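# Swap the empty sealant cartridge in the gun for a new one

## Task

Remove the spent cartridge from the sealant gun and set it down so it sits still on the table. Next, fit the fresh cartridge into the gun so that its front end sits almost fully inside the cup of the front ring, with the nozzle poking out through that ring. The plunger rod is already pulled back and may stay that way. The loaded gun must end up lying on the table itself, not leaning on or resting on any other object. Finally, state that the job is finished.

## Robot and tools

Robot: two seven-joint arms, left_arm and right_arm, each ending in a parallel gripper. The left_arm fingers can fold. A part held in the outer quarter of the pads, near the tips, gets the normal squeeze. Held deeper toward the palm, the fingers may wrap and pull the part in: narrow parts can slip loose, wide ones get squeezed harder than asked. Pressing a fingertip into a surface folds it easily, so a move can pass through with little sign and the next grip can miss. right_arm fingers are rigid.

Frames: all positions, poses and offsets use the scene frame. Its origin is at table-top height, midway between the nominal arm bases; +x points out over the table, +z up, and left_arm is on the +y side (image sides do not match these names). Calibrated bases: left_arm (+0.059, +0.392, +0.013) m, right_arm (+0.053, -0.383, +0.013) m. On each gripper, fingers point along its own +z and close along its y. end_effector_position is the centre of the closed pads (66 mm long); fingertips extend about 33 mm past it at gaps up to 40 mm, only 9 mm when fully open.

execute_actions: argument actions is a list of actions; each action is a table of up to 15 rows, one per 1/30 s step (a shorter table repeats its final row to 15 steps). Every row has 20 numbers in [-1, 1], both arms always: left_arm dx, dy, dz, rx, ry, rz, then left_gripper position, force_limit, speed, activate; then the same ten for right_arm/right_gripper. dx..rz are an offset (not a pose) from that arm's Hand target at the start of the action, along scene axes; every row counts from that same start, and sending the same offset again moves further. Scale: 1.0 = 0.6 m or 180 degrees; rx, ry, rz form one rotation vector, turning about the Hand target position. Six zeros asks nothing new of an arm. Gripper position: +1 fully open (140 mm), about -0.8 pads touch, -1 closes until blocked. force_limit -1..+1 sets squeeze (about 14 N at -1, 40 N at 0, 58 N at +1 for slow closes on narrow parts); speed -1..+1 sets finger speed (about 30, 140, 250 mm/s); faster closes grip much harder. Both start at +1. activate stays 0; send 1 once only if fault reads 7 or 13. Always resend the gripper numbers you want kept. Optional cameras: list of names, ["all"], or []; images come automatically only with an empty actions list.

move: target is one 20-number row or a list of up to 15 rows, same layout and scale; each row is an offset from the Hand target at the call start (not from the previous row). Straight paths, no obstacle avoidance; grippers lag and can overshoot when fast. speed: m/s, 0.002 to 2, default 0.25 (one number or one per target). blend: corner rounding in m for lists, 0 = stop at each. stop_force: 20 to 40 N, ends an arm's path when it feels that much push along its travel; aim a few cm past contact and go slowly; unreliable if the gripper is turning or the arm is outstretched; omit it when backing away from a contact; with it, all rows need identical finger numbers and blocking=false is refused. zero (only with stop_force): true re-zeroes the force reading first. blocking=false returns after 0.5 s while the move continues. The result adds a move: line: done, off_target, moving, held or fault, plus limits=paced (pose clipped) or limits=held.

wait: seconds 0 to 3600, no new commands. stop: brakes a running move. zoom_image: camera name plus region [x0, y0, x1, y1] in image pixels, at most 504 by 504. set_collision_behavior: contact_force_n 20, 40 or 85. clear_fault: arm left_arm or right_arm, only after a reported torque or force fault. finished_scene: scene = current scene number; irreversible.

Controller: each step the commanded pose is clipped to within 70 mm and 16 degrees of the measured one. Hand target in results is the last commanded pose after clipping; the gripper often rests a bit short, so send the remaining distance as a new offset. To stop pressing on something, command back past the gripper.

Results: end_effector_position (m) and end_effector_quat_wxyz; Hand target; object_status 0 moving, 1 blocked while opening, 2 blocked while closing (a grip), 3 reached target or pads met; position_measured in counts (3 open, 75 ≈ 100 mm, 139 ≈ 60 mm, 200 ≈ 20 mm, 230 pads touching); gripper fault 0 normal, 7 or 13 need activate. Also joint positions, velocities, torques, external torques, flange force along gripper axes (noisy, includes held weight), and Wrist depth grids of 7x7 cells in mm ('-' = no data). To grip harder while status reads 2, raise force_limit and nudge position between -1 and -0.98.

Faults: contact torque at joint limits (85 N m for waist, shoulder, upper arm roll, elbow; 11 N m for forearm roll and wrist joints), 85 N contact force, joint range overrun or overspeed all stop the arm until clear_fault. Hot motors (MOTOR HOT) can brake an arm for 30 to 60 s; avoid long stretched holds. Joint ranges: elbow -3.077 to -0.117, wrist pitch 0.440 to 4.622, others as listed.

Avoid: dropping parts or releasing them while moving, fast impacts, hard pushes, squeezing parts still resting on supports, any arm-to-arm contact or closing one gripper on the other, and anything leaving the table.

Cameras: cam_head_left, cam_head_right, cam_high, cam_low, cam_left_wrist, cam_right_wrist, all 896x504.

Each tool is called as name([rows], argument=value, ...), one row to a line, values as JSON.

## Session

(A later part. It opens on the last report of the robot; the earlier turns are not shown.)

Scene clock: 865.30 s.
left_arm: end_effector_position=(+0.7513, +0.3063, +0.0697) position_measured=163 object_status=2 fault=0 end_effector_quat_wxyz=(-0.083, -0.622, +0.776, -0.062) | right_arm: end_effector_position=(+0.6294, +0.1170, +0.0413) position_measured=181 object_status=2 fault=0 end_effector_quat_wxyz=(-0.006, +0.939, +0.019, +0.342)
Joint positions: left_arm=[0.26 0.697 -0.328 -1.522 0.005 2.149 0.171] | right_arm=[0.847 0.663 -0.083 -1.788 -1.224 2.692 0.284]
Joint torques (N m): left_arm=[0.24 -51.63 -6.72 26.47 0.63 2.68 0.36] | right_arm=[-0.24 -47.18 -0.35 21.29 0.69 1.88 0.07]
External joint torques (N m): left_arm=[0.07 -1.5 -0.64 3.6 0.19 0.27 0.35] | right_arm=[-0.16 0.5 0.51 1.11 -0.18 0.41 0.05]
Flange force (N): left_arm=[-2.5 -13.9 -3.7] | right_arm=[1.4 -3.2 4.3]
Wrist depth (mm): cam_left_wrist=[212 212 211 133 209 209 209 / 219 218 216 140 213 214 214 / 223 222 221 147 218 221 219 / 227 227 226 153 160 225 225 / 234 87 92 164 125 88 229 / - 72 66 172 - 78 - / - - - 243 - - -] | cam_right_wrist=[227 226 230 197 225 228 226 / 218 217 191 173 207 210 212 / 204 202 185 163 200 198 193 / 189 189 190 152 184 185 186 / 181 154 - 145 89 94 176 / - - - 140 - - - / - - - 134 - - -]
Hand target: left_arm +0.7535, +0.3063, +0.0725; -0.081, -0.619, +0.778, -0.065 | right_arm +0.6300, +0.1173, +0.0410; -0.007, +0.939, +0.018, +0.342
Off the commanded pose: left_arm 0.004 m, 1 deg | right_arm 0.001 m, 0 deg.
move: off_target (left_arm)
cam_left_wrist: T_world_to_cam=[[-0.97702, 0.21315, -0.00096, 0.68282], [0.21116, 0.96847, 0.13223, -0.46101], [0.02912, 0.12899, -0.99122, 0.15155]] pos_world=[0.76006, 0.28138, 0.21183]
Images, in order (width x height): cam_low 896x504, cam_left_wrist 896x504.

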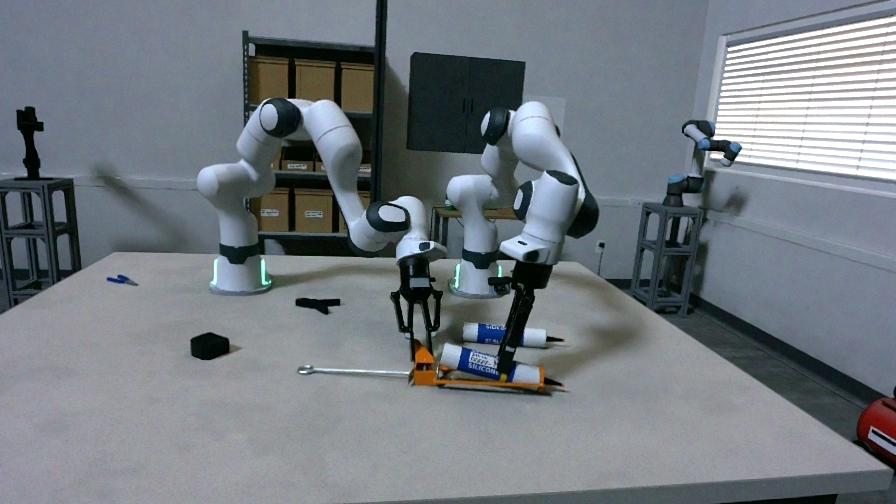

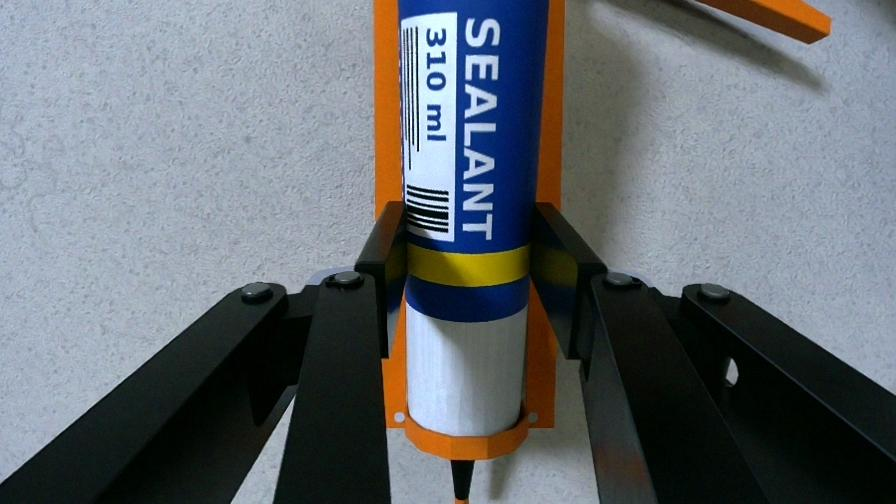

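move(target=[-0.0012,0.0030,-0.0073,0.01626,-0.00366,0,-1,0,-1,0, 0,0,0,0,0,0,-1,0,-1,0], speed=0.03, cameras=["cam_left_wrist","cam_low"])

zoom_image(camera="cam_left_wrist", region=[340, 300, 580, 504])

zoom_image(camera="cam_low", region=[420, 340, 570, 400])

Scene clock: 890.87 s.
left_arm: end_effector_position=(+0.7490, +0.3074, +0.0633) position_measured=163 object_status=2 fault=0 end_effector_quat_wxyz=(-0.066, -0.618, +0.782, -0.046) | right_arm: end_effector_position=(+0.6295, +0.1169, +0.0413) position_measured=181 object_status=2 fault=0 end_effector_quat_wxyz=(-0.006, +0.939, +0.019, +0.342)
Joint positions: left_arm=[0.224 0.688 -0.3 -1.541 0.039 2.169 0.151] | right_arm=[0.847 0.663 -0.084 -1.788 -1.224 2.692 0.284]
Joint velocities: left_arm=[0 -0.001 0 0 0.001 0.002 -0.005] | right_arm=[within noise]
Joint torques (N m): left_arm=[-0.03 -53.41 -5.38 25.38 0.83 2.96 -0.36] | right_arm=[-0.14 -47.74 -0.32 21.45 0.71 1.81 0.08]
External joint torques (N m): left_arm=[-0.11 -3.62 0.11 2.72 0.34 0.55 -0.37] | right_arm=[-0.02 -0.06 0.59 1.22 -0.16 0.35 0.06]
Flange force (N): left_arm=[0.9 -2.7 -4.9] | right_arm=[1.5 -2.9 2.9]
Wrist depth (mm): cam_left_wrist=[202 201 201 135 199 200 200 / 208 208 206 141 203 205 206 / 214 214 213 148 211 211 212 / 222 222 219 154 160 219 219 / 229 87 92 163 125 87 224 / - 73 66 170 - 77 - / - - - 241 - - -] | cam_right_wrist=[197 194 173 194 226 228 220 / 218 216 191 174 208 210 211 / 203 203 185 163 200 199 195 / 189 188 190 153 183 187 187 / 180 154 - 145 89 94 176 / - - - 140 - - - / - - - 134 - - -]
Hand target: left_arm +0.7528, +0.3081, +0.0681; -0.061, -0.621, +0.780, -0.048 | right_arm +0.6300, +0.1173, +0.0410; -0.007, +0.939, +0.018, +0.342
Off the commanded pose: left_arm 0.006 m, 1 deg | right_arm 0.001 m, 0 deg.
move: off_target (left_arm)
cam_left_wrist: T_world_to_cam=[[-0.97377, 0.22754, 0.00225, 0.6732], [0.22424, 0.95789, 0.17936, -0.4704], [0.03866, 0.17515, -0.98378, 0.12324]] pos_world=[0.75626, 0.27582, 0.2041]
Images, in order (width x height): cam_low 896x504, cam_left_wrist 896x504.

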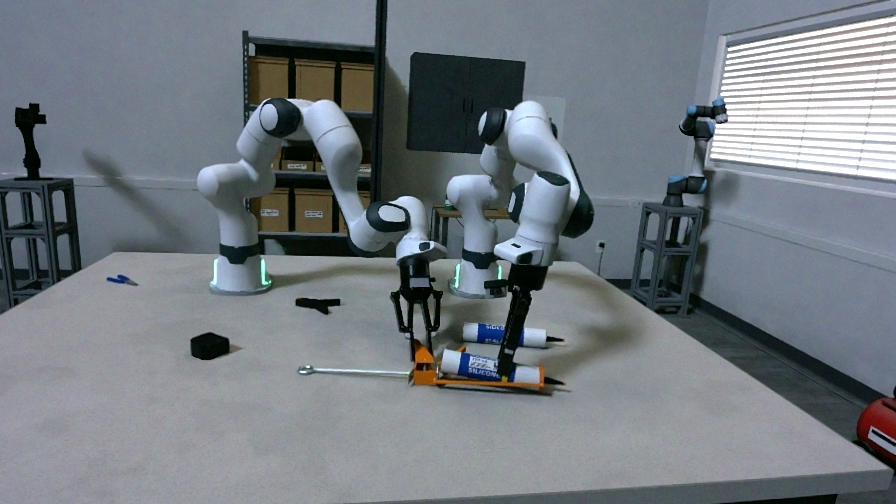

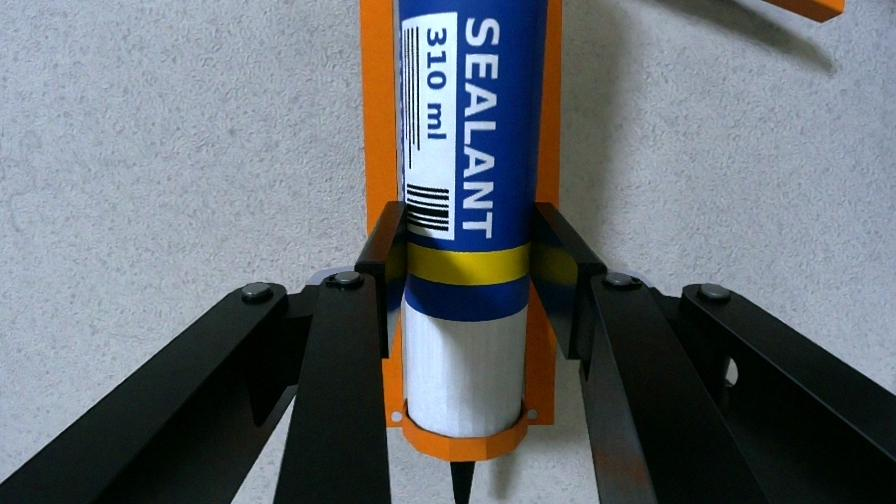

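Scaled by 2.100.

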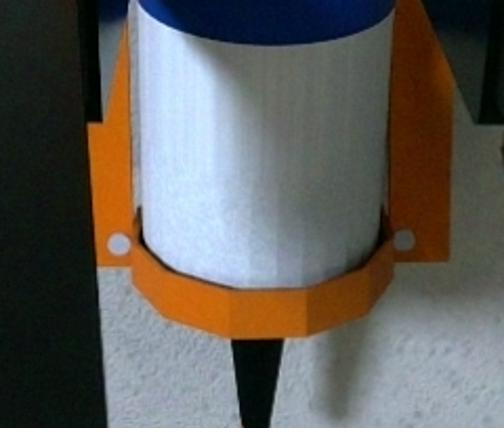

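Scaled by 3.360.

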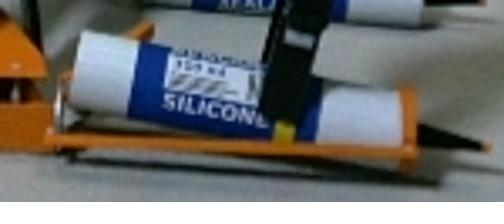

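move(target=[0.001,-0.0018,-0.004,0.01626,-0.00366,0.0022,-1,0,-1,0, 0,0,0,0,0,0,-1,0,-1,0], speed=0.03, cameras=["cam_left_wrist","cam_low"])

zoom_image(camera="cam_left_wrist", region=[340, 300, 580, 504])

zoom_image(camera="cam_low", region=[420, 340, 570, 400])

Scene clock: 905.10 s.
left_arm: end_effector_position=(+0.7492, +0.3066, +0.0604) position_measured=163 object_status=2 fault=0 end_effector_quat_wxyz=(-0.046, -0.622, +0.781, -0.029) | right_arm: end_effector_position=(+0.6295, +0.1169, +0.0413) position_measured=181 object_status=2 fault=0 end_effector_quat_wxyz=(-0.006, +0.939, +0.019, +0.342)
Joint positions: left_arm=[0.172 0.678 -0.259 -1.554 0.069 2.187 0.106] | right_arm=[0.847 0.663 -0.084 -1.788 -1.224 2.692 0.284]
Joint velocities: left_arm=[0.002 0 0 -0.001 0.002 0.001 -0.005] | right_arm=[within noise]
Joint torques (N m): left_arm=[-0.02 -53.63 -4.52 25.61 0.86 3.1 -0.31] | right_arm=[-0.14 -47.73 -0.26 21.38 0.7 1.72 0.07]
External joint torques (N m): left_arm=[-0.42 -3.83 -0.14 2.85 0.33 0.63 -0.31] | right_arm=[-0.23 -0.18 0.47 1.2 -0.16 0.24 0.05]
Flange force (N): left_arm=[1.1 -2.6 -5.1] | right_arm=[1.8 -2.7 2.6]
Wrist depth (mm): cam_left_wrist=[195 195 194 135 191 193 192 / 202 202 202 141 198 201 201 / 211 210 210 148 206 208 209 / 219 218 216 154 160 217 216 / 228 82 92 163 125 88 226 / - 72 66 172 - 78 - / - - - 248 - - -] | cam_right_wrist=[227 193 174 194 229 228 227 / 218 217 191 174 207 210 211 / 205 203 185 164 200 199 196 / 189 188 190 153 183 187 187 / 180 154 - 146 89 94 176 / - - - 140 - - - / - - - 134 - - -]
Hand target: left_arm +0.7534, +0.3071, +0.0657; -0.040, -0.624, +0.779, -0.032 | right_arm +0.6300, +0.1173, +0.0410; -0.007, +0.939, +0.018, +0.342
Off the commanded pose: left_arm 0.007 m, 1 deg | right_arm 0.001 m, 0 deg.
move: off_target (left_arm)
cam_left_wrist: T_world_to_cam=[[-0.97529, 0.22089, 0.00364, 0.6767], [0.21574, 0.94875, 0.23092, -0.46303], [0.04756, 0.226, -0.97296, 0.09766]] pos_world=[0.75523, 0.26776, 0.19948]
Images, in order (width x height): cam_low 896x504, cam_left_wrist 896x504.

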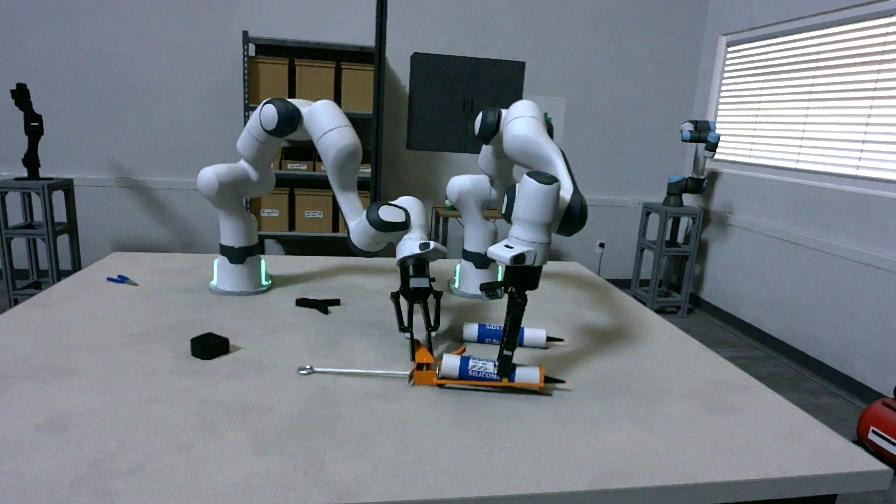

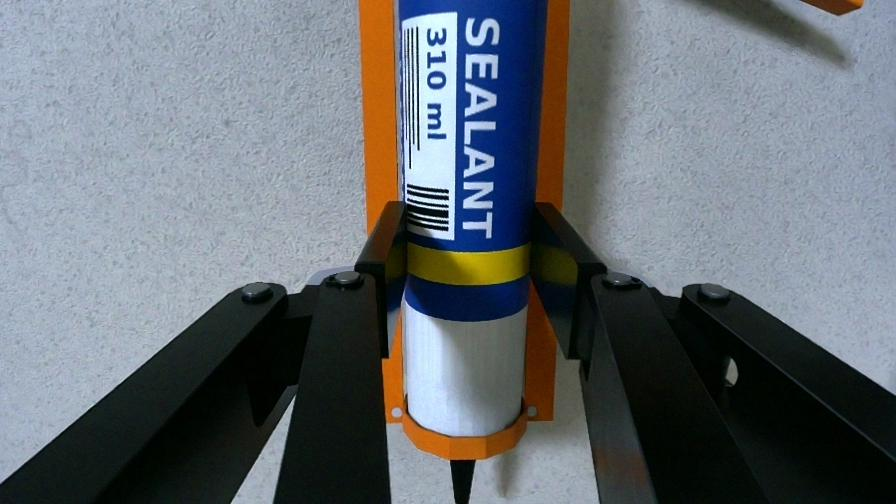

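Scaled by 2.100.

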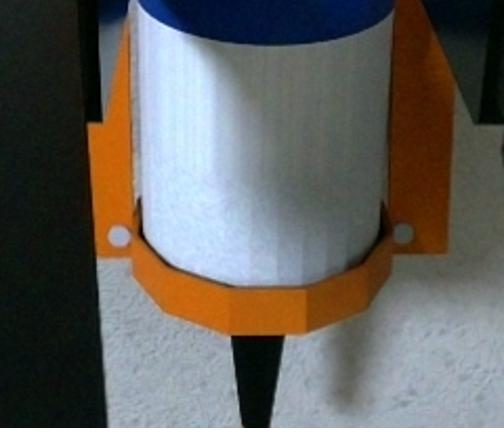

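Scaled by 3.360.

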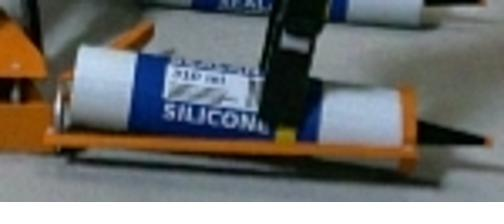

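move(target=[0.0003,-0.0018,-0.0048,0.01626,-0.00366,0.0011,-1,0,-1,0, 0,0,0,0,0,0,-1,0,-1,0], speed=0.03, cameras=["cam_left_wrist","cam_low"])

zoom_image(camera="cam_left_wrist", region=[340, 300, 580, 504])

zoom_image(camera="cam_low", region=[420, 340, 570, 400])

Scene clock: 916.30 s.
left_arm: end_effector_position=(+0.7491, +0.3059, +0.0572) position_measured=163 object_status=2 fault=0 end_effector_quat_wxyz=(-0.026, -0.624, +0.781, -0.012) | right_arm: end_effector_position=(+0.6295, +0.1169, +0.0413) position_measured=181 object_status=2 fault=0 end_effector_quat_wxyz=(-0.006, +0.939, +0.019, +0.342)
Joint positions: left_arm=[0.12 0.671 -0.218 -1.565 0.101 2.202 0.063] | right_arm=[0.847 0.663 -0.084 -1.788 -1.224 2.692 0.284]
Joint velocities: left_arm=[0.001 0 0 -0.001 0 0.001 -0.007] | right_arm=[within noise]
Joint torques (N m): left_arm=[-0.19 -53.96 -3.74 25.77 0.93 3.21 -0.28] | right_arm=[-0.15 -47.77 -0.3 21.44 0.7 1.74 0.12]
External joint torques (N m): left_arm=[-0.23 -3.61 0.1 2.74 0.36 0.68 -0.28] | right_arm=[-0.15 0.03 0.5 1.2 -0.17 0.26 0.1]
Flange force (N): left_arm=[0.6 -2.3 -4.7] | right_arm=[1.5 -2.9 3.1]
Wrist depth (mm): cam_left_wrist=[186 188 185 135 184 187 186 / 197 196 196 141 192 195 195 / 206 206 205 148 201 204 204 / 216 216 214 154 160 215 214 / 227 87 92 163 125 88 222 / - 73 66 168 - 78 - / - - - 253 - - -] | cam_right_wrist=[227 193 175 194 225 229 227 / - 216 191 174 207 210 212 / 204 203 180 162 200 199 195 / 191 188 190 153 153 187 186 / 178 153 - 145 89 94 176 / - - - 140 - - - / - - - 134 - - -]
Hand target: left_arm +0.7535, +0.3060, +0.0628; -0.020, -0.626, +0.779, -0.016 | right_arm +0.6300, +0.1173, +0.0410; -0.007, +0.939, +0.018, +0.342
Off the commanded pose: left_arm 0.007 m, 1 deg | right_arm 0.001 m, 0 deg.
move: off_target (left_arm)
cam_left_wrist: T_world_to_cam=[[-0.9761, 0.21727, 0.00463, 0.67841], [0.20973, 0.93623, 0.28195, -0.4562], [0.05693, 0.27618, -0.95942, 0.07147]] pos_world=[0.75381, 0.25997, 0.19405]
Images, in order (width x height): cam_low 896x504, cam_left_wrist 896x504.

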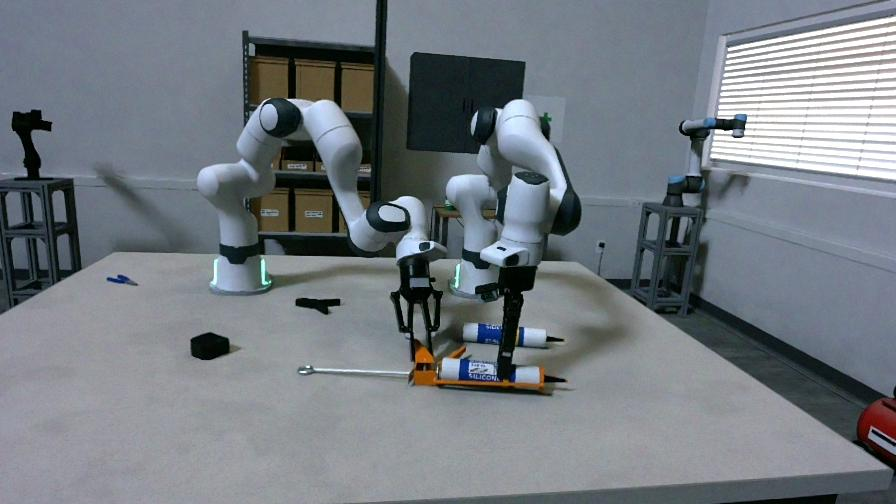

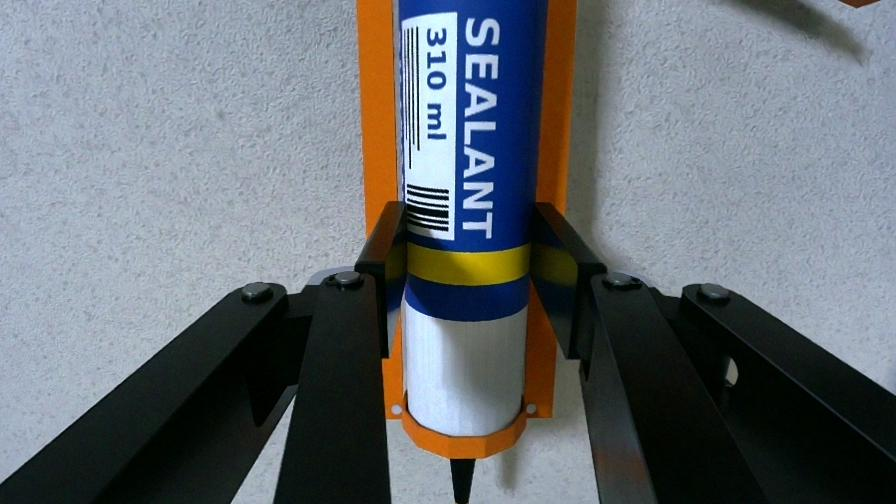

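Scaled by 2.100.

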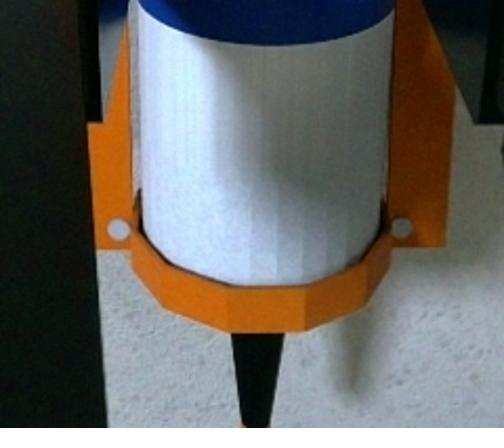

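Scaled by 3.360.

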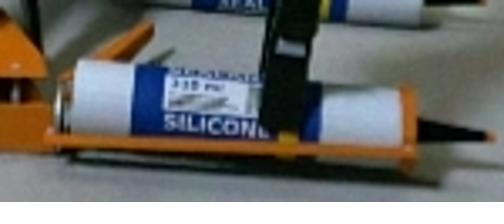

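move(target=[0.0003,-0.002,-0.0062,0.01736,-0.0039,0,-1,0,-1,0, 0,0,0,0,0,0,-1,0,-1,0], speed=0.03, cameras=["cam_left_wrist","cam_low"])

zoom_image(camera="cam_left_wrist", region=[340, 300, 580, 504])

zoom_image(camera="cam_low", region=[420, 340, 570, 400])

Scene clock: 925.20 s.
left_arm: end_effector_position=(+0.7493, +0.3050, +0.0534) position_measured=163 object_status=2 fault=0 end_effector_quat_wxyz=(-0.004, -0.624, +0.781, +0.006) | right_arm: end_effector_position=(+0.6295, +0.1169, +0.0413) position_measured=181 object_status=2 fault=0 end_effector_quat_wxyz=(-0.006, +0.939, +0.019, +0.342)
Joint positions: left_arm=[0.064 0.668 -0.174 -1.574 0.138 2.217 0.017] | right_arm=[0.847 0.663 -0.084 -1.788 -1.224 2.692 0.284]
Joint velocities: left_arm=[-0.001 0 -0.001 0.001 0 0 -0.005] | right_arm=[within noise]
Joint torques (N m): left_arm=[-0.3 -54.02 -3.04 25.79 1.06 3.23 -0.25] | right_arm=[-0.18 -47.77 -0.26 21.4 0.69 1.74 0.08]
External joint torques (N m): left_arm=[-0.36 -3.66 -0.11 2.78 0.47 0.69 -0.25] | right_arm=[-0.13 -0.25 0.57 1.28 -0.17 0.28 0.06]
Flange force (N): left_arm=[0.6 -2.2 -4.8] | right_arm=[1.8 -2.8 2.5]
Wrist depth (mm): cam_left_wrist=[182 179 179 135 159 179 179 / 191 191 190 141 167 189 188 / 201 201 199 148 196 200 200 / 213 212 210 154 157 211 211 / 227 87 92 163 125 88 221 / - 72 66 171 - 78 - / - - - 212 - - -] | cam_right_wrist=[198 193 180 196 225 232 227 / 218 216 191 173 207 207 211 / 203 203 185 164 200 199 195 / 189 188 189 153 185 187 187 / 180 154 - 146 89 94 176 / - - - 140 - - - / - - - 134 - - -]
Hand target: left_arm +0.7537, +0.3048, +0.0591; +0.002, -0.627, +0.779, +0.002 | right_arm +0.6300, +0.1173, +0.0410; -0.007, +0.939, +0.018, +0.342
Off the commanded pose: left_arm 0.007 m, 1 deg | right_arm 0.001 m, 0 deg.
move: off_target (left_arm)
cam_left_wrist: T_world_to_cam=[[-0.97615, 0.21707, 0.00474, 0.67894], [0.20605, 0.91924, 0.33548, -0.44917], [0.06846, 0.32845, -0.94204, 0.04253]] pos_world=[0.75238, 0.25155, 0.18753]
Images, in order (width x height): cam_low 896x504, cam_left_wrist 896x504.

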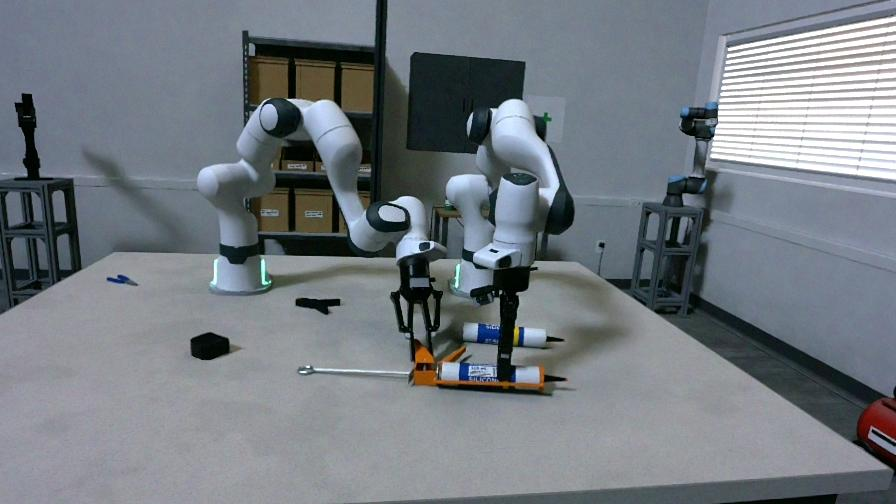

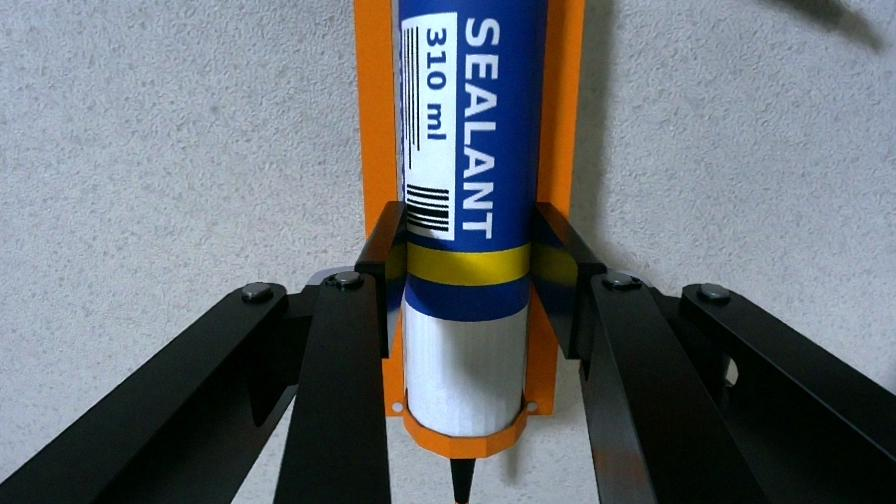

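Scaled by 2.100.

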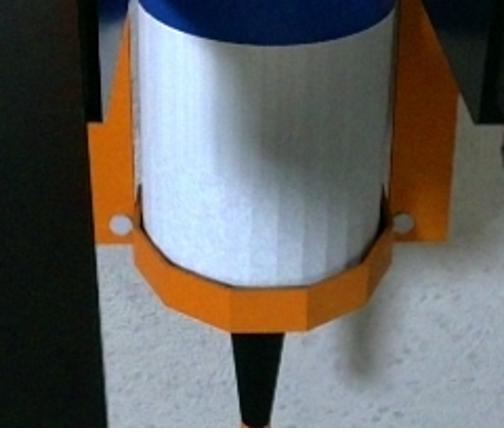

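Scaled by 3.360.

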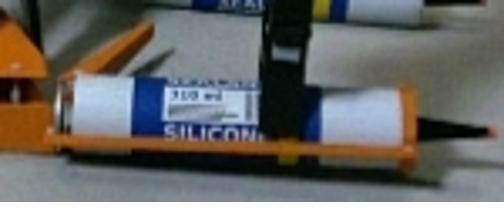

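move(target=[0,0,-0.0133,0,0,0,-1,0,-1,0, 0,0,0,0,0,0,-1,0,-1,0], speed=0.02, cameras=["cam_left_wrist","cam_low"])

zoom_image(camera="cam_left_wrist", region=[340, 300, 580, 504])

zoom_image(camera="cam_low", region=[420, 340, 570, 400])

Scene clock: 931.47 s.
left_arm: end_effector_position=(+0.7510, +0.3050, +0.0519) position_measured=163 object_status=2 fault=0 end_effector_quat_wxyz=(-0.001, -0.626, +0.780, +0.004) | right_arm: end_effector_position=(+0.6293, +0.1175, +0.0415) position_measured=181 object_status=2 fault=0 end_effector_quat_wxyz=(-0.006, +0.939, +0.019, +0.342)
Joint positions: left_arm=[0.062 0.67 -0.172 -1.575 0.139 2.226 0.013] | right_arm=[0.847 0.663 -0.084 -1.788 -1.224 2.693 0.284]
Joint velocities: left_arm=[-0.002 0.001 0.001 -0.002 0 0.002 -0.005] | right_arm=[within noise]
Joint torques (N m): left_arm=[-0.45 -49.42 -2.89 25.09 1.21 3.85 -0.17] | right_arm=[-0.88 -47.42 -1.05 21.02 0.74 1.59 0.07]
External joint torques (N m): left_arm=[-0.39 0.6 0.06 2.33 0.63 1.33 -0.17] | right_arm=[-0.94 -0.02 -0.29 0.96 -0.12 0.12 0.06]
Flange force (N): left_arm=[-0.2 -11.6 2.9] | right_arm=[2.0 -1.4 3.0]
Wrist depth (mm): cam_left_wrist=[180 179 179 134 158 177 178 / 190 190 189 141 164 187 187 / 200 201 197 148 194 198 197 / 213 212 209 154 157 210 209 / 227 87 92 164 125 88 219 / - 72 66 171 - 78 - / - - - 255 - - -] | cam_right_wrist=[227 195 185 195 226 228 227 / 218 217 190 174 196 210 211 / 204 203 186 164 198 199 195 / 189 189 190 152 184 187 187 / 181 162 - 145 89 94 176 / - - - 140 - - - / - - - 134 - - -]
Hand target: left_arm +0.7537, +0.3048, +0.0511; +0.002, -0.627, +0.779, +0.002 | right_arm +0.6300, +0.1173, +0.0410; -0.007, +0.939, +0.018, +0.342
Off the commanded pose: left_arm 0.003 m, 0 deg | right_arm 0.001 m, 0 deg.
move: done
cam_left_wrist: T_world_to_cam=[[-0.977, 0.21325, -0.00083, 0.68276], [0.2005, 0.91991, 0.337, -0.44516], [0.07263, 0.32908, -0.9415, 0.03779]] pos_world=[0.75357, 0.25147, 0.18616]
Images, in order (width x height): cam_low 896x504, cam_left_wrist 896x504.

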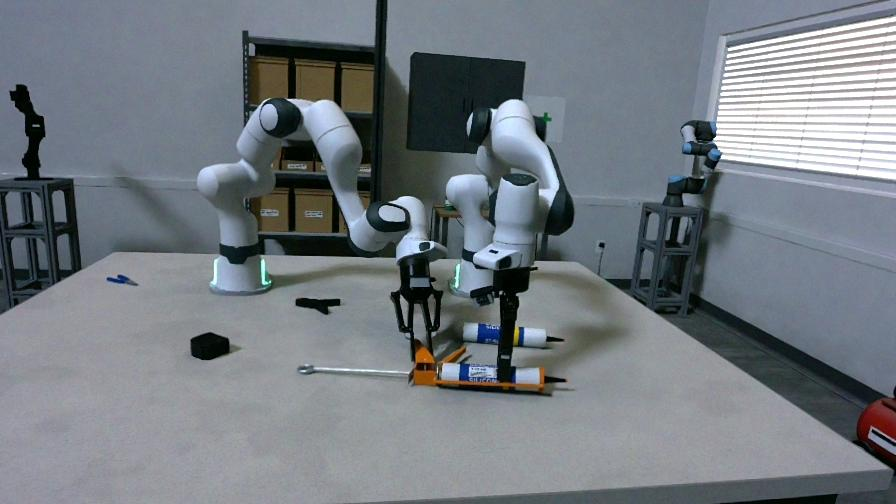

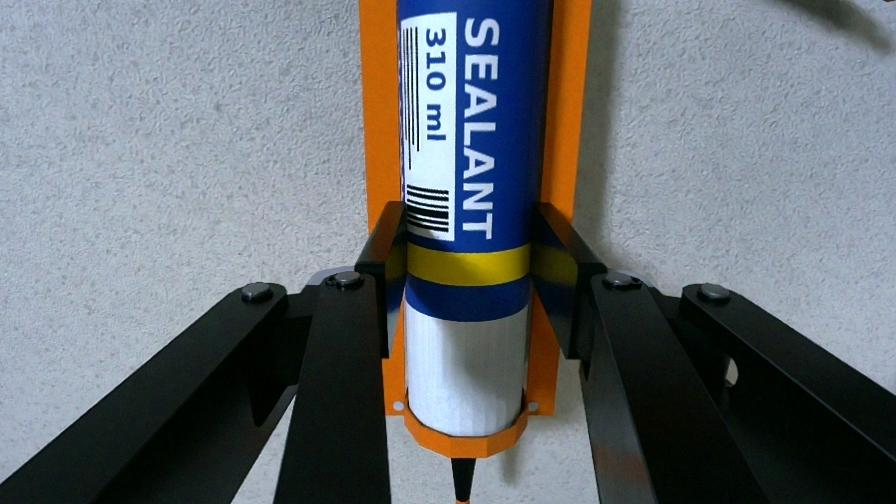

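Scaled by 2.100.

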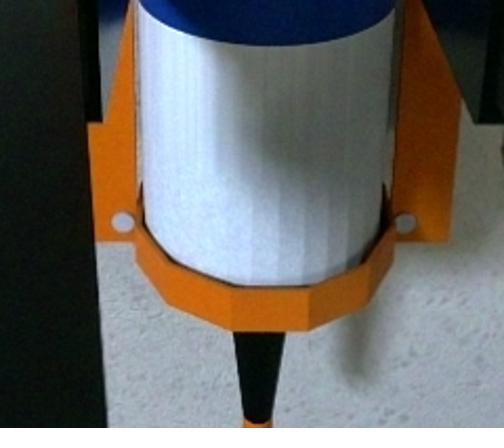

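Scaled by 3.360.

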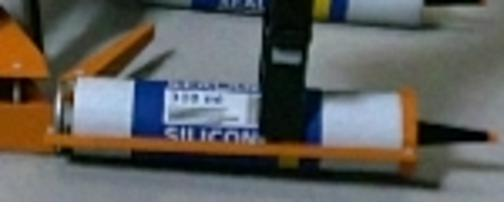

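move(target=[-0.001,-0.0013,-0.002,0.00867,-0.00195,0,-1,0,-1,0, 0,0,0,0,0,0,-1,0,-1,0], speed=0.02)

move(target=[-0.0003,-0.0013,-0.003,0.00867,-0.00195,0,-1,0,-1,0, 0,0,0,0,0,0,-1,0,-1,0], speed=0.02, cameras=["cam_left_wrist","cam_low"])

zoom_image(camera="cam_left_wrist", region=[340, 300, 580, 504])

zoom_image(camera="cam_low", region=[420, 340, 570, 400])

Scene clock: 956.47 s.
left_arm: end_effector_position=(+0.7513, +0.3044, +0.0511) position_measured=163 object_status=2 fault=0 end_effector_quat_wxyz=(+0.010, -0.626, +0.780, +0.012) | right_arm: end_effector_position=(+0.6293, +0.1178, +0.0417) position_measured=181 object_status=2 fault=0 end_effector_quat_wxyz=(-0.006, +0.939, +0.019, +0.342)
Joint positions: left_arm=[0.036 0.668 -0.153 -1.579 0.159 2.232 -0.012] | right_arm=[0.848 0.663 -0.084 -1.787 -1.224 2.693 0.284]
Joint velocities: left_arm=[-0.001 0 0 0.001 -0.001 0.001 -0.006] | right_arm=[within noise]
Joint torques (N m): left_arm=[-0.5 -48.71 -2.18 23.65 1.32 3.91 -0.06] | right_arm=[-1.02 -46.76 -0.71 20.8 0.77 1.88 0.06]
External joint torques (N m): left_arm=[-0.79 1.62 0.15 0.72 0.72 1.37 -0.06] | right_arm=[-1.04 0.63 0.06 0.74 -0.09 0.42 0.04]
Flange force (N): left_arm=[0.8 -6.2 4.9] | right_arm=[2.1 -1.9 4.4]
Wrist depth (mm): cam_left_wrist=[177 177 176 132 153 175 175 / 188 187 187 139 163 185 184 / 200 199 199 148 192 197 196 / 213 212 208 153 156 210 209 / 229 87 92 164 125 87 221 / - 72 66 175 - 78 - / - - - 261 - - -] | cam_right_wrist=[227 195 185 194 226 232 227 / 218 217 191 174 207 207 212 / 202 204 172 163 200 199 195 / 191 189 190 152 155 188 187 / 181 163 - 145 89 94 176 / - - - 140 - - - / - - - 133 - - -]
Hand target: left_arm +0.7531, +0.3040, +0.0499; +0.013, -0.627, +0.779, +0.010 | right_arm +0.6300, +0.1173, +0.0410; -0.007, +0.939, +0.018, +0.342
Off the commanded pose: left_arm 0.002 m, 0 deg | right_arm 0.001 m, 0 deg.
move: done

Scene clock: 957.60 s.
left_arm: end_effector_position=(+0.7515, +0.3038, +0.0506) position_measured=163 object_status=2 fault=0 end_effector_quat_wxyz=(+0.021, -0.625, +0.780, +0.021) | right_arm: end_effector_position=(+0.6294, +0.1180, +0.0419) position_measured=181 object_status=2 fault=0 end_effector_quat_wxyz=(-0.006, +0.939, +0.019, +0.342)
Joint positions: left_arm=[0.009 0.666 -0.133 -1.582 0.18 2.235 -0.036] | right_arm=[0.848 0.663 -0.084 -1.787 -1.224 2.693 0.284]
Joint velocities: left_arm=[0 0 0.002 -0.001 0.001 -0.001 -0.005] | right_arm=[within noise]
Joint torques (N m): left_arm=[-0.63 -47.67 -1.95 23.35 1.35 4.09 -0.19] | right_arm=[-1.03 -46.66 -0.49 20.62 0.77 2.13 0.06]
External joint torques (N m): left_arm=[-0.69 2.75 0.16 0.33 0.74 1.54 -0.19] | right_arm=[-1.02 0.83 0.32 0.54 -0.09 0.66 0.04]
Flange force (N): left_arm=[1.0 -7.1 7.0] | right_arm=[1.8 -1.5 4.5]
Wrist depth (mm): cam_left_wrist=[176 175 175 130 151 172 172 / 186 186 185 138 161 184 184 / 199 199 197 147 173 195 195 / 214 212 209 154 156 209 208 / 230 87 92 166 125 88 221 / - 72 66 183 - 77 - / - - - 266 - - -] | cam_right_wrist=[228 196 184 196 226 229 227 / 218 218 192 174 208 209 212 / 205 203 182 163 200 199 196 / 192 189 190 152 184 188 187 / 178 163 - 145 89 94 177 / - - - 140 - - - / - - - 134 - - -]
Hand target: left_arm +0.7529, +0.3032, +0.0481; +0.024, -0.626, +0.779, +0.019 | right_arm +0.6300, +0.1173, +0.0410; -0.007, +0.939, +0.018, +0.342
Off the commanded pose: left_arm 0.003 m, 0 deg | right_arm 0.001 m, 0 deg.
move: done
cam_left_wrist: T_world_to_cam=[[-0.97683, 0.214, -0.00336, 0.68331], [0.19583, 0.89999, 0.38944, -0.43681], [0.08637, 0.37976, -0.92105, 0.01013]] pos_world=[0.75214, 0.24305, 0.18174]
Images, in order (width x height): cam_low 896x504, cam_left_wrist 896x504.

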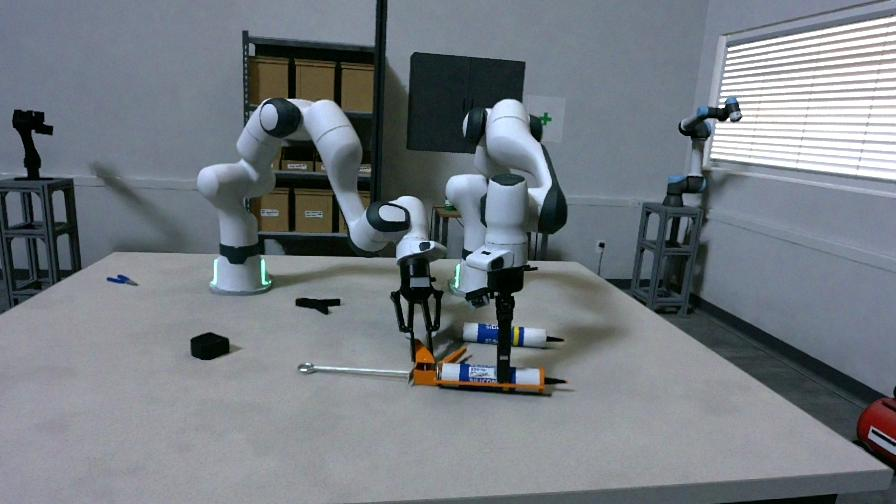

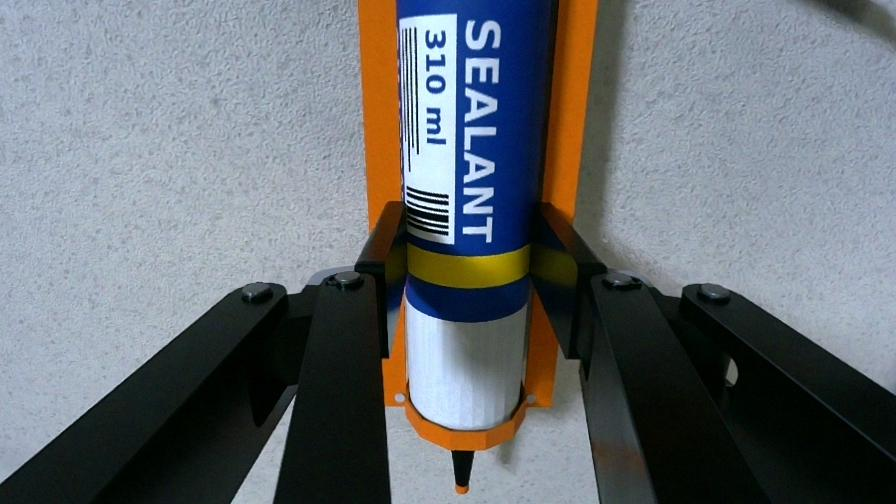

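Scaled by 2.100.

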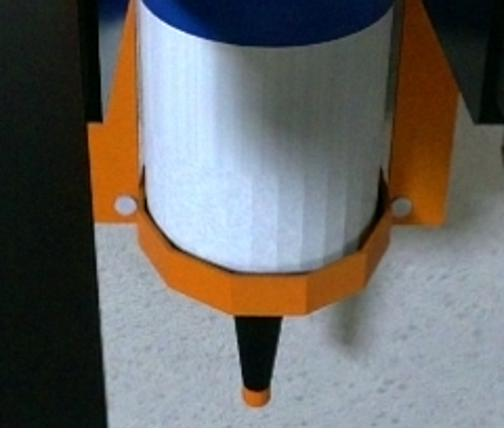

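Scaled by 3.360.

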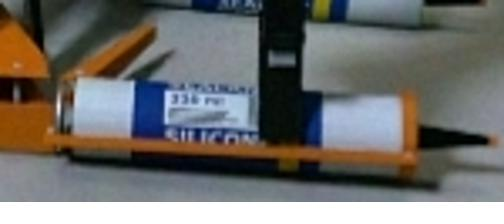

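move(target=[0,0,0.0025,0,0,0,-1,0,-1,0, 0,0,0,0,0,0,-1,0,-1,0], speed=0.02)

move(target=[0.0037,0.0163,0.0008,0,0,0,-1,0,-1,0, 0,0,0,0,0,0,-1,0,-1,0], speed=0.02, stop_force=20, cameras=["cam_left_wrist","cam_low","cam_right_wrist"])

zoom_image(camera="cam_left_wrist", region=[340, 300, 580, 504])

zoom_image(camera="cam_low", region=[420, 340, 570, 400])

Scene clock: 972.80 s.
left_arm: end_effector_position=(+0.7516, +0.3037, +0.0509) position_measured=163 object_status=2 fault=0 end_effector_quat_wxyz=(+0.022, -0.626, +0.780, +0.020) | right_arm: end_effector_position=(+0.6294, +0.1179, +0.0419) position_measured=181 object_status=2 fault=0 end_effector_quat_wxyz=(-0.006, +0.939, +0.019, +0.342)
Joint positions: left_arm=[0.009 0.666 -0.133 -1.582 0.181 2.235 -0.037] | right_arm=[0.848 0.663 -0.084 -1.787 -1.224 2.693 0.284]
Joint torques (N m): left_arm=[-0.44 -48.61 -1.96 23.75 1.18 3.8 -0.23] | right_arm=[-0.53 -47.18 -0.45 21 0.79 2.14 0.1]
External joint torques (N m): left_arm=[-0.64 1.56 0.02 0.87 0.57 1.27 -0.23] | right_arm=[-0.58 0.48 0.31 0.78 -0.08 0.66 0.08]
Flange force (N): left_arm=[0.9 -6.8 4.6] | right_arm=[1.5 -1.7 3.9]
Wrist depth (mm): cam_left_wrist=[176 176 175 130 152 173 172 / 187 187 186 138 161 184 184 / 200 199 198 147 173 196 195 / 214 214 210 154 158 209 209 / 231 87 92 166 125 88 221 / - 73 66 183 - 78 - / - - - 267 - - -] | cam_right_wrist=[229 196 186 195 226 229 227 / 219 218 192 174 208 209 212 / 205 204 172 163 200 200 196 / 192 189 190 152 154 187 187 / 181 163 - 145 89 94 176 / - - - 140 - - - / - - - 134 - - -]
Hand target: left_arm +0.7529, +0.3032, +0.0496; +0.024, -0.626, +0.779, +0.019 | right_arm +0.6300, +0.1173, +0.0410; -0.007, +0.939, +0.018, +0.342
Off the commanded pose: left_arm 0.002 m, 0 deg | right_arm 0.001 m, 0 deg.
move: done

Scene clock: 974.00 s.
left_arm: end_effector_position=(+0.7516, +0.3044, +0.0509) position_measured=163 object_status=2 fault=0 end_effector_quat_wxyz=(+0.020, -0.627, +0.779, +0.019) | right_arm: end_effector_position=(+0.6300, +0.1177, +0.0422) position_measured=181 object_status=2 fault=0 end_effector_quat_wxyz=(-0.006, +0.939, +0.019, +0.343)
Joint positions: left_arm=[0.013 0.666 -0.136 -1.582 0.178 2.235 -0.035] | right_arm=[0.848 0.663 -0.084 -1.786 -1.224 2.693 0.284]
Joint torques (N m): left_arm=[4.41 -49.09 1.29 25.58 2.06 3.71 0.4] | right_arm=[-0.22 -47.69 -0.25 20.33 0.83 1.77 0.06]
External joint torques (N m): left_arm=[4.21 1.19 3.33 2.65 1.45 1.17 0.4] | right_arm=[-0.38 -0.2 0.43 0.16 -0.04 0.29 0.05]
Flange force (N): left_arm=[-7.1 -13.3 4.1] | right_arm=[0.8 0.1 0.1]
Wrist depth (mm): cam_left_wrist=[176 176 175 131 151 173 172 / 187 187 186 139 162 184 185 / 199 199 198 147 173 196 195 / 214 213 209 154 158 209 209 / 230 87 92 166 125 88 220 / - 72 66 182 - 77 - / - - - 267 - - -] | cam_right_wrist=[228 196 187 195 227 229 228 / 219 218 192 175 196 210 212 / 205 205 181 163 201 200 196 / 192 189 191 152 155 188 187 / 184 162 - 145 89 94 177 / - - - 140 - - - / - - - 133 - - -]
Hand target: left_arm +0.7552, +0.3130, +0.0501; +0.024, -0.626, +0.779, +0.019 | right_arm +0.6300, +0.1173, +0.0410; -0.007, +0.939, +0.018, +0.342
Off the commanded pose: left_arm 0.009 m, 0 deg | right_arm 0.001 m, 0 deg.
move: off_target (left_arm)
cam_left_wrist: T_world_to_cam=[[-0.97742, 0.21127, -0.00379, 0.68448], [0.19341, 0.90172, 0.38663, -0.43605], [0.0851, 0.37717, -0.92223, 0.01199]] pos_world=[0.75234, 0.24407, 0.18224]
cam_right_wrist: T_world_to_cam=[[0.05597, -0.99843, -0.00391, 0.09473], [-0.93972, -0.05135, -0.33808, 0.61556], [0.33734, 0.0226, -0.94111, -0.02873]] pos_world=[0.58284, 0.12684, 0.18144]
Images, in order (width x height): cam_low 896x504, cam_left_wrist 896x504, cam_right_wrist 896x504.

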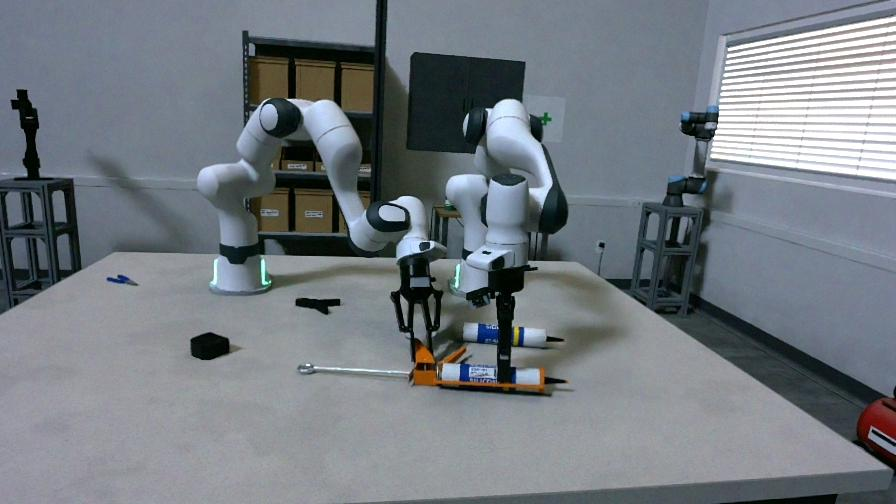

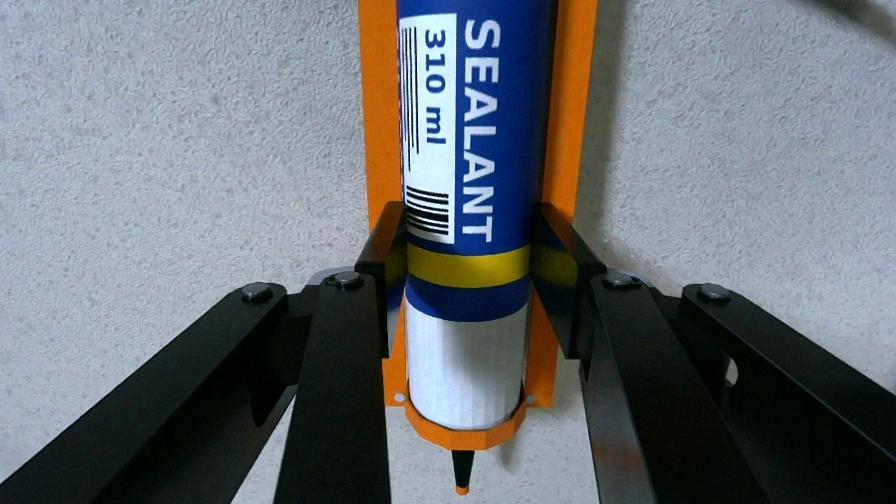

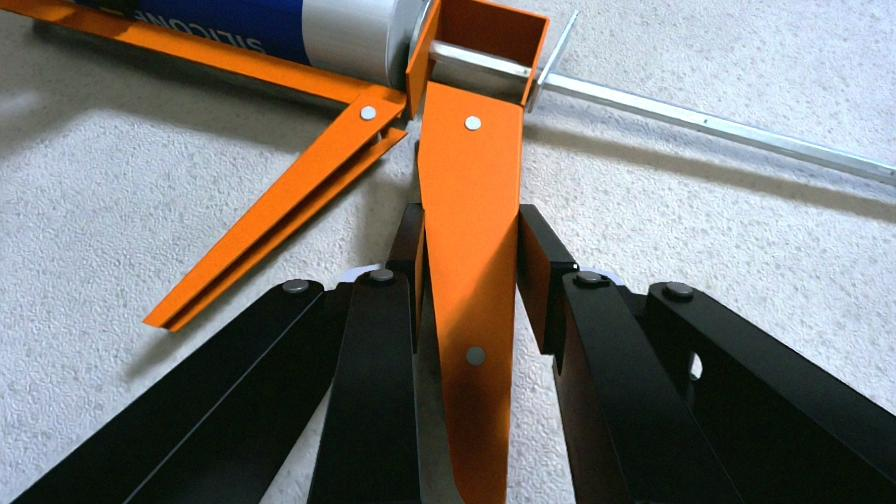

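Scaled by 2.100.

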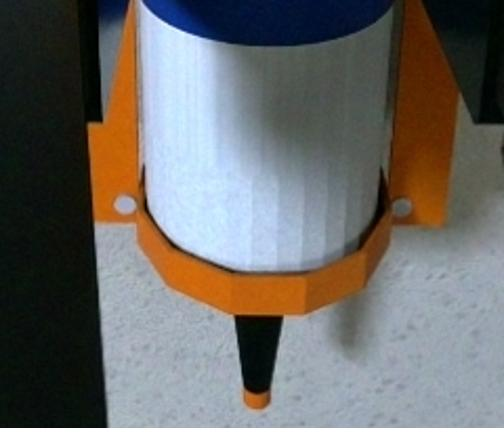

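Scaled by 3.360.

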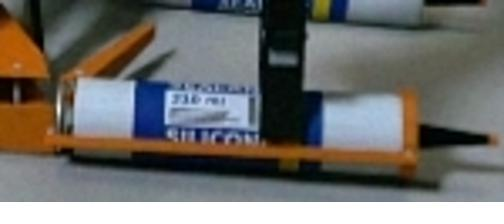

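zoom_image(camera="cam_low", region=[430, 355, 510, 400])

zoom_image(camera="cam_low", region=[500, 355, 580, 400])

zoom_image(camera="cam_right_wrist", region=[260, 0, 480, 130])

Scaled by 6.300.

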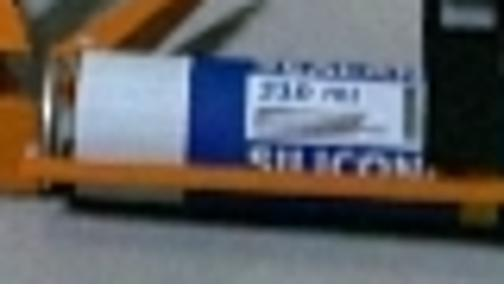

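Scaled by 6.300.

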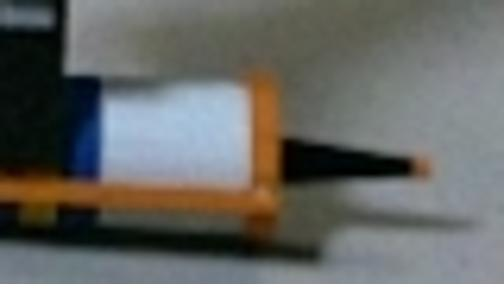

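Scaled by 2.291.

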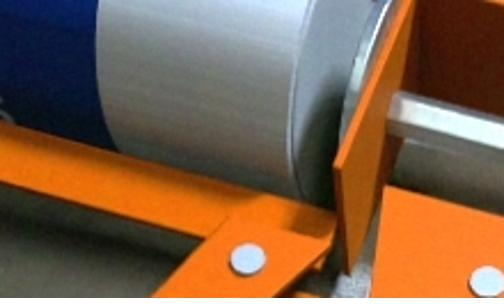

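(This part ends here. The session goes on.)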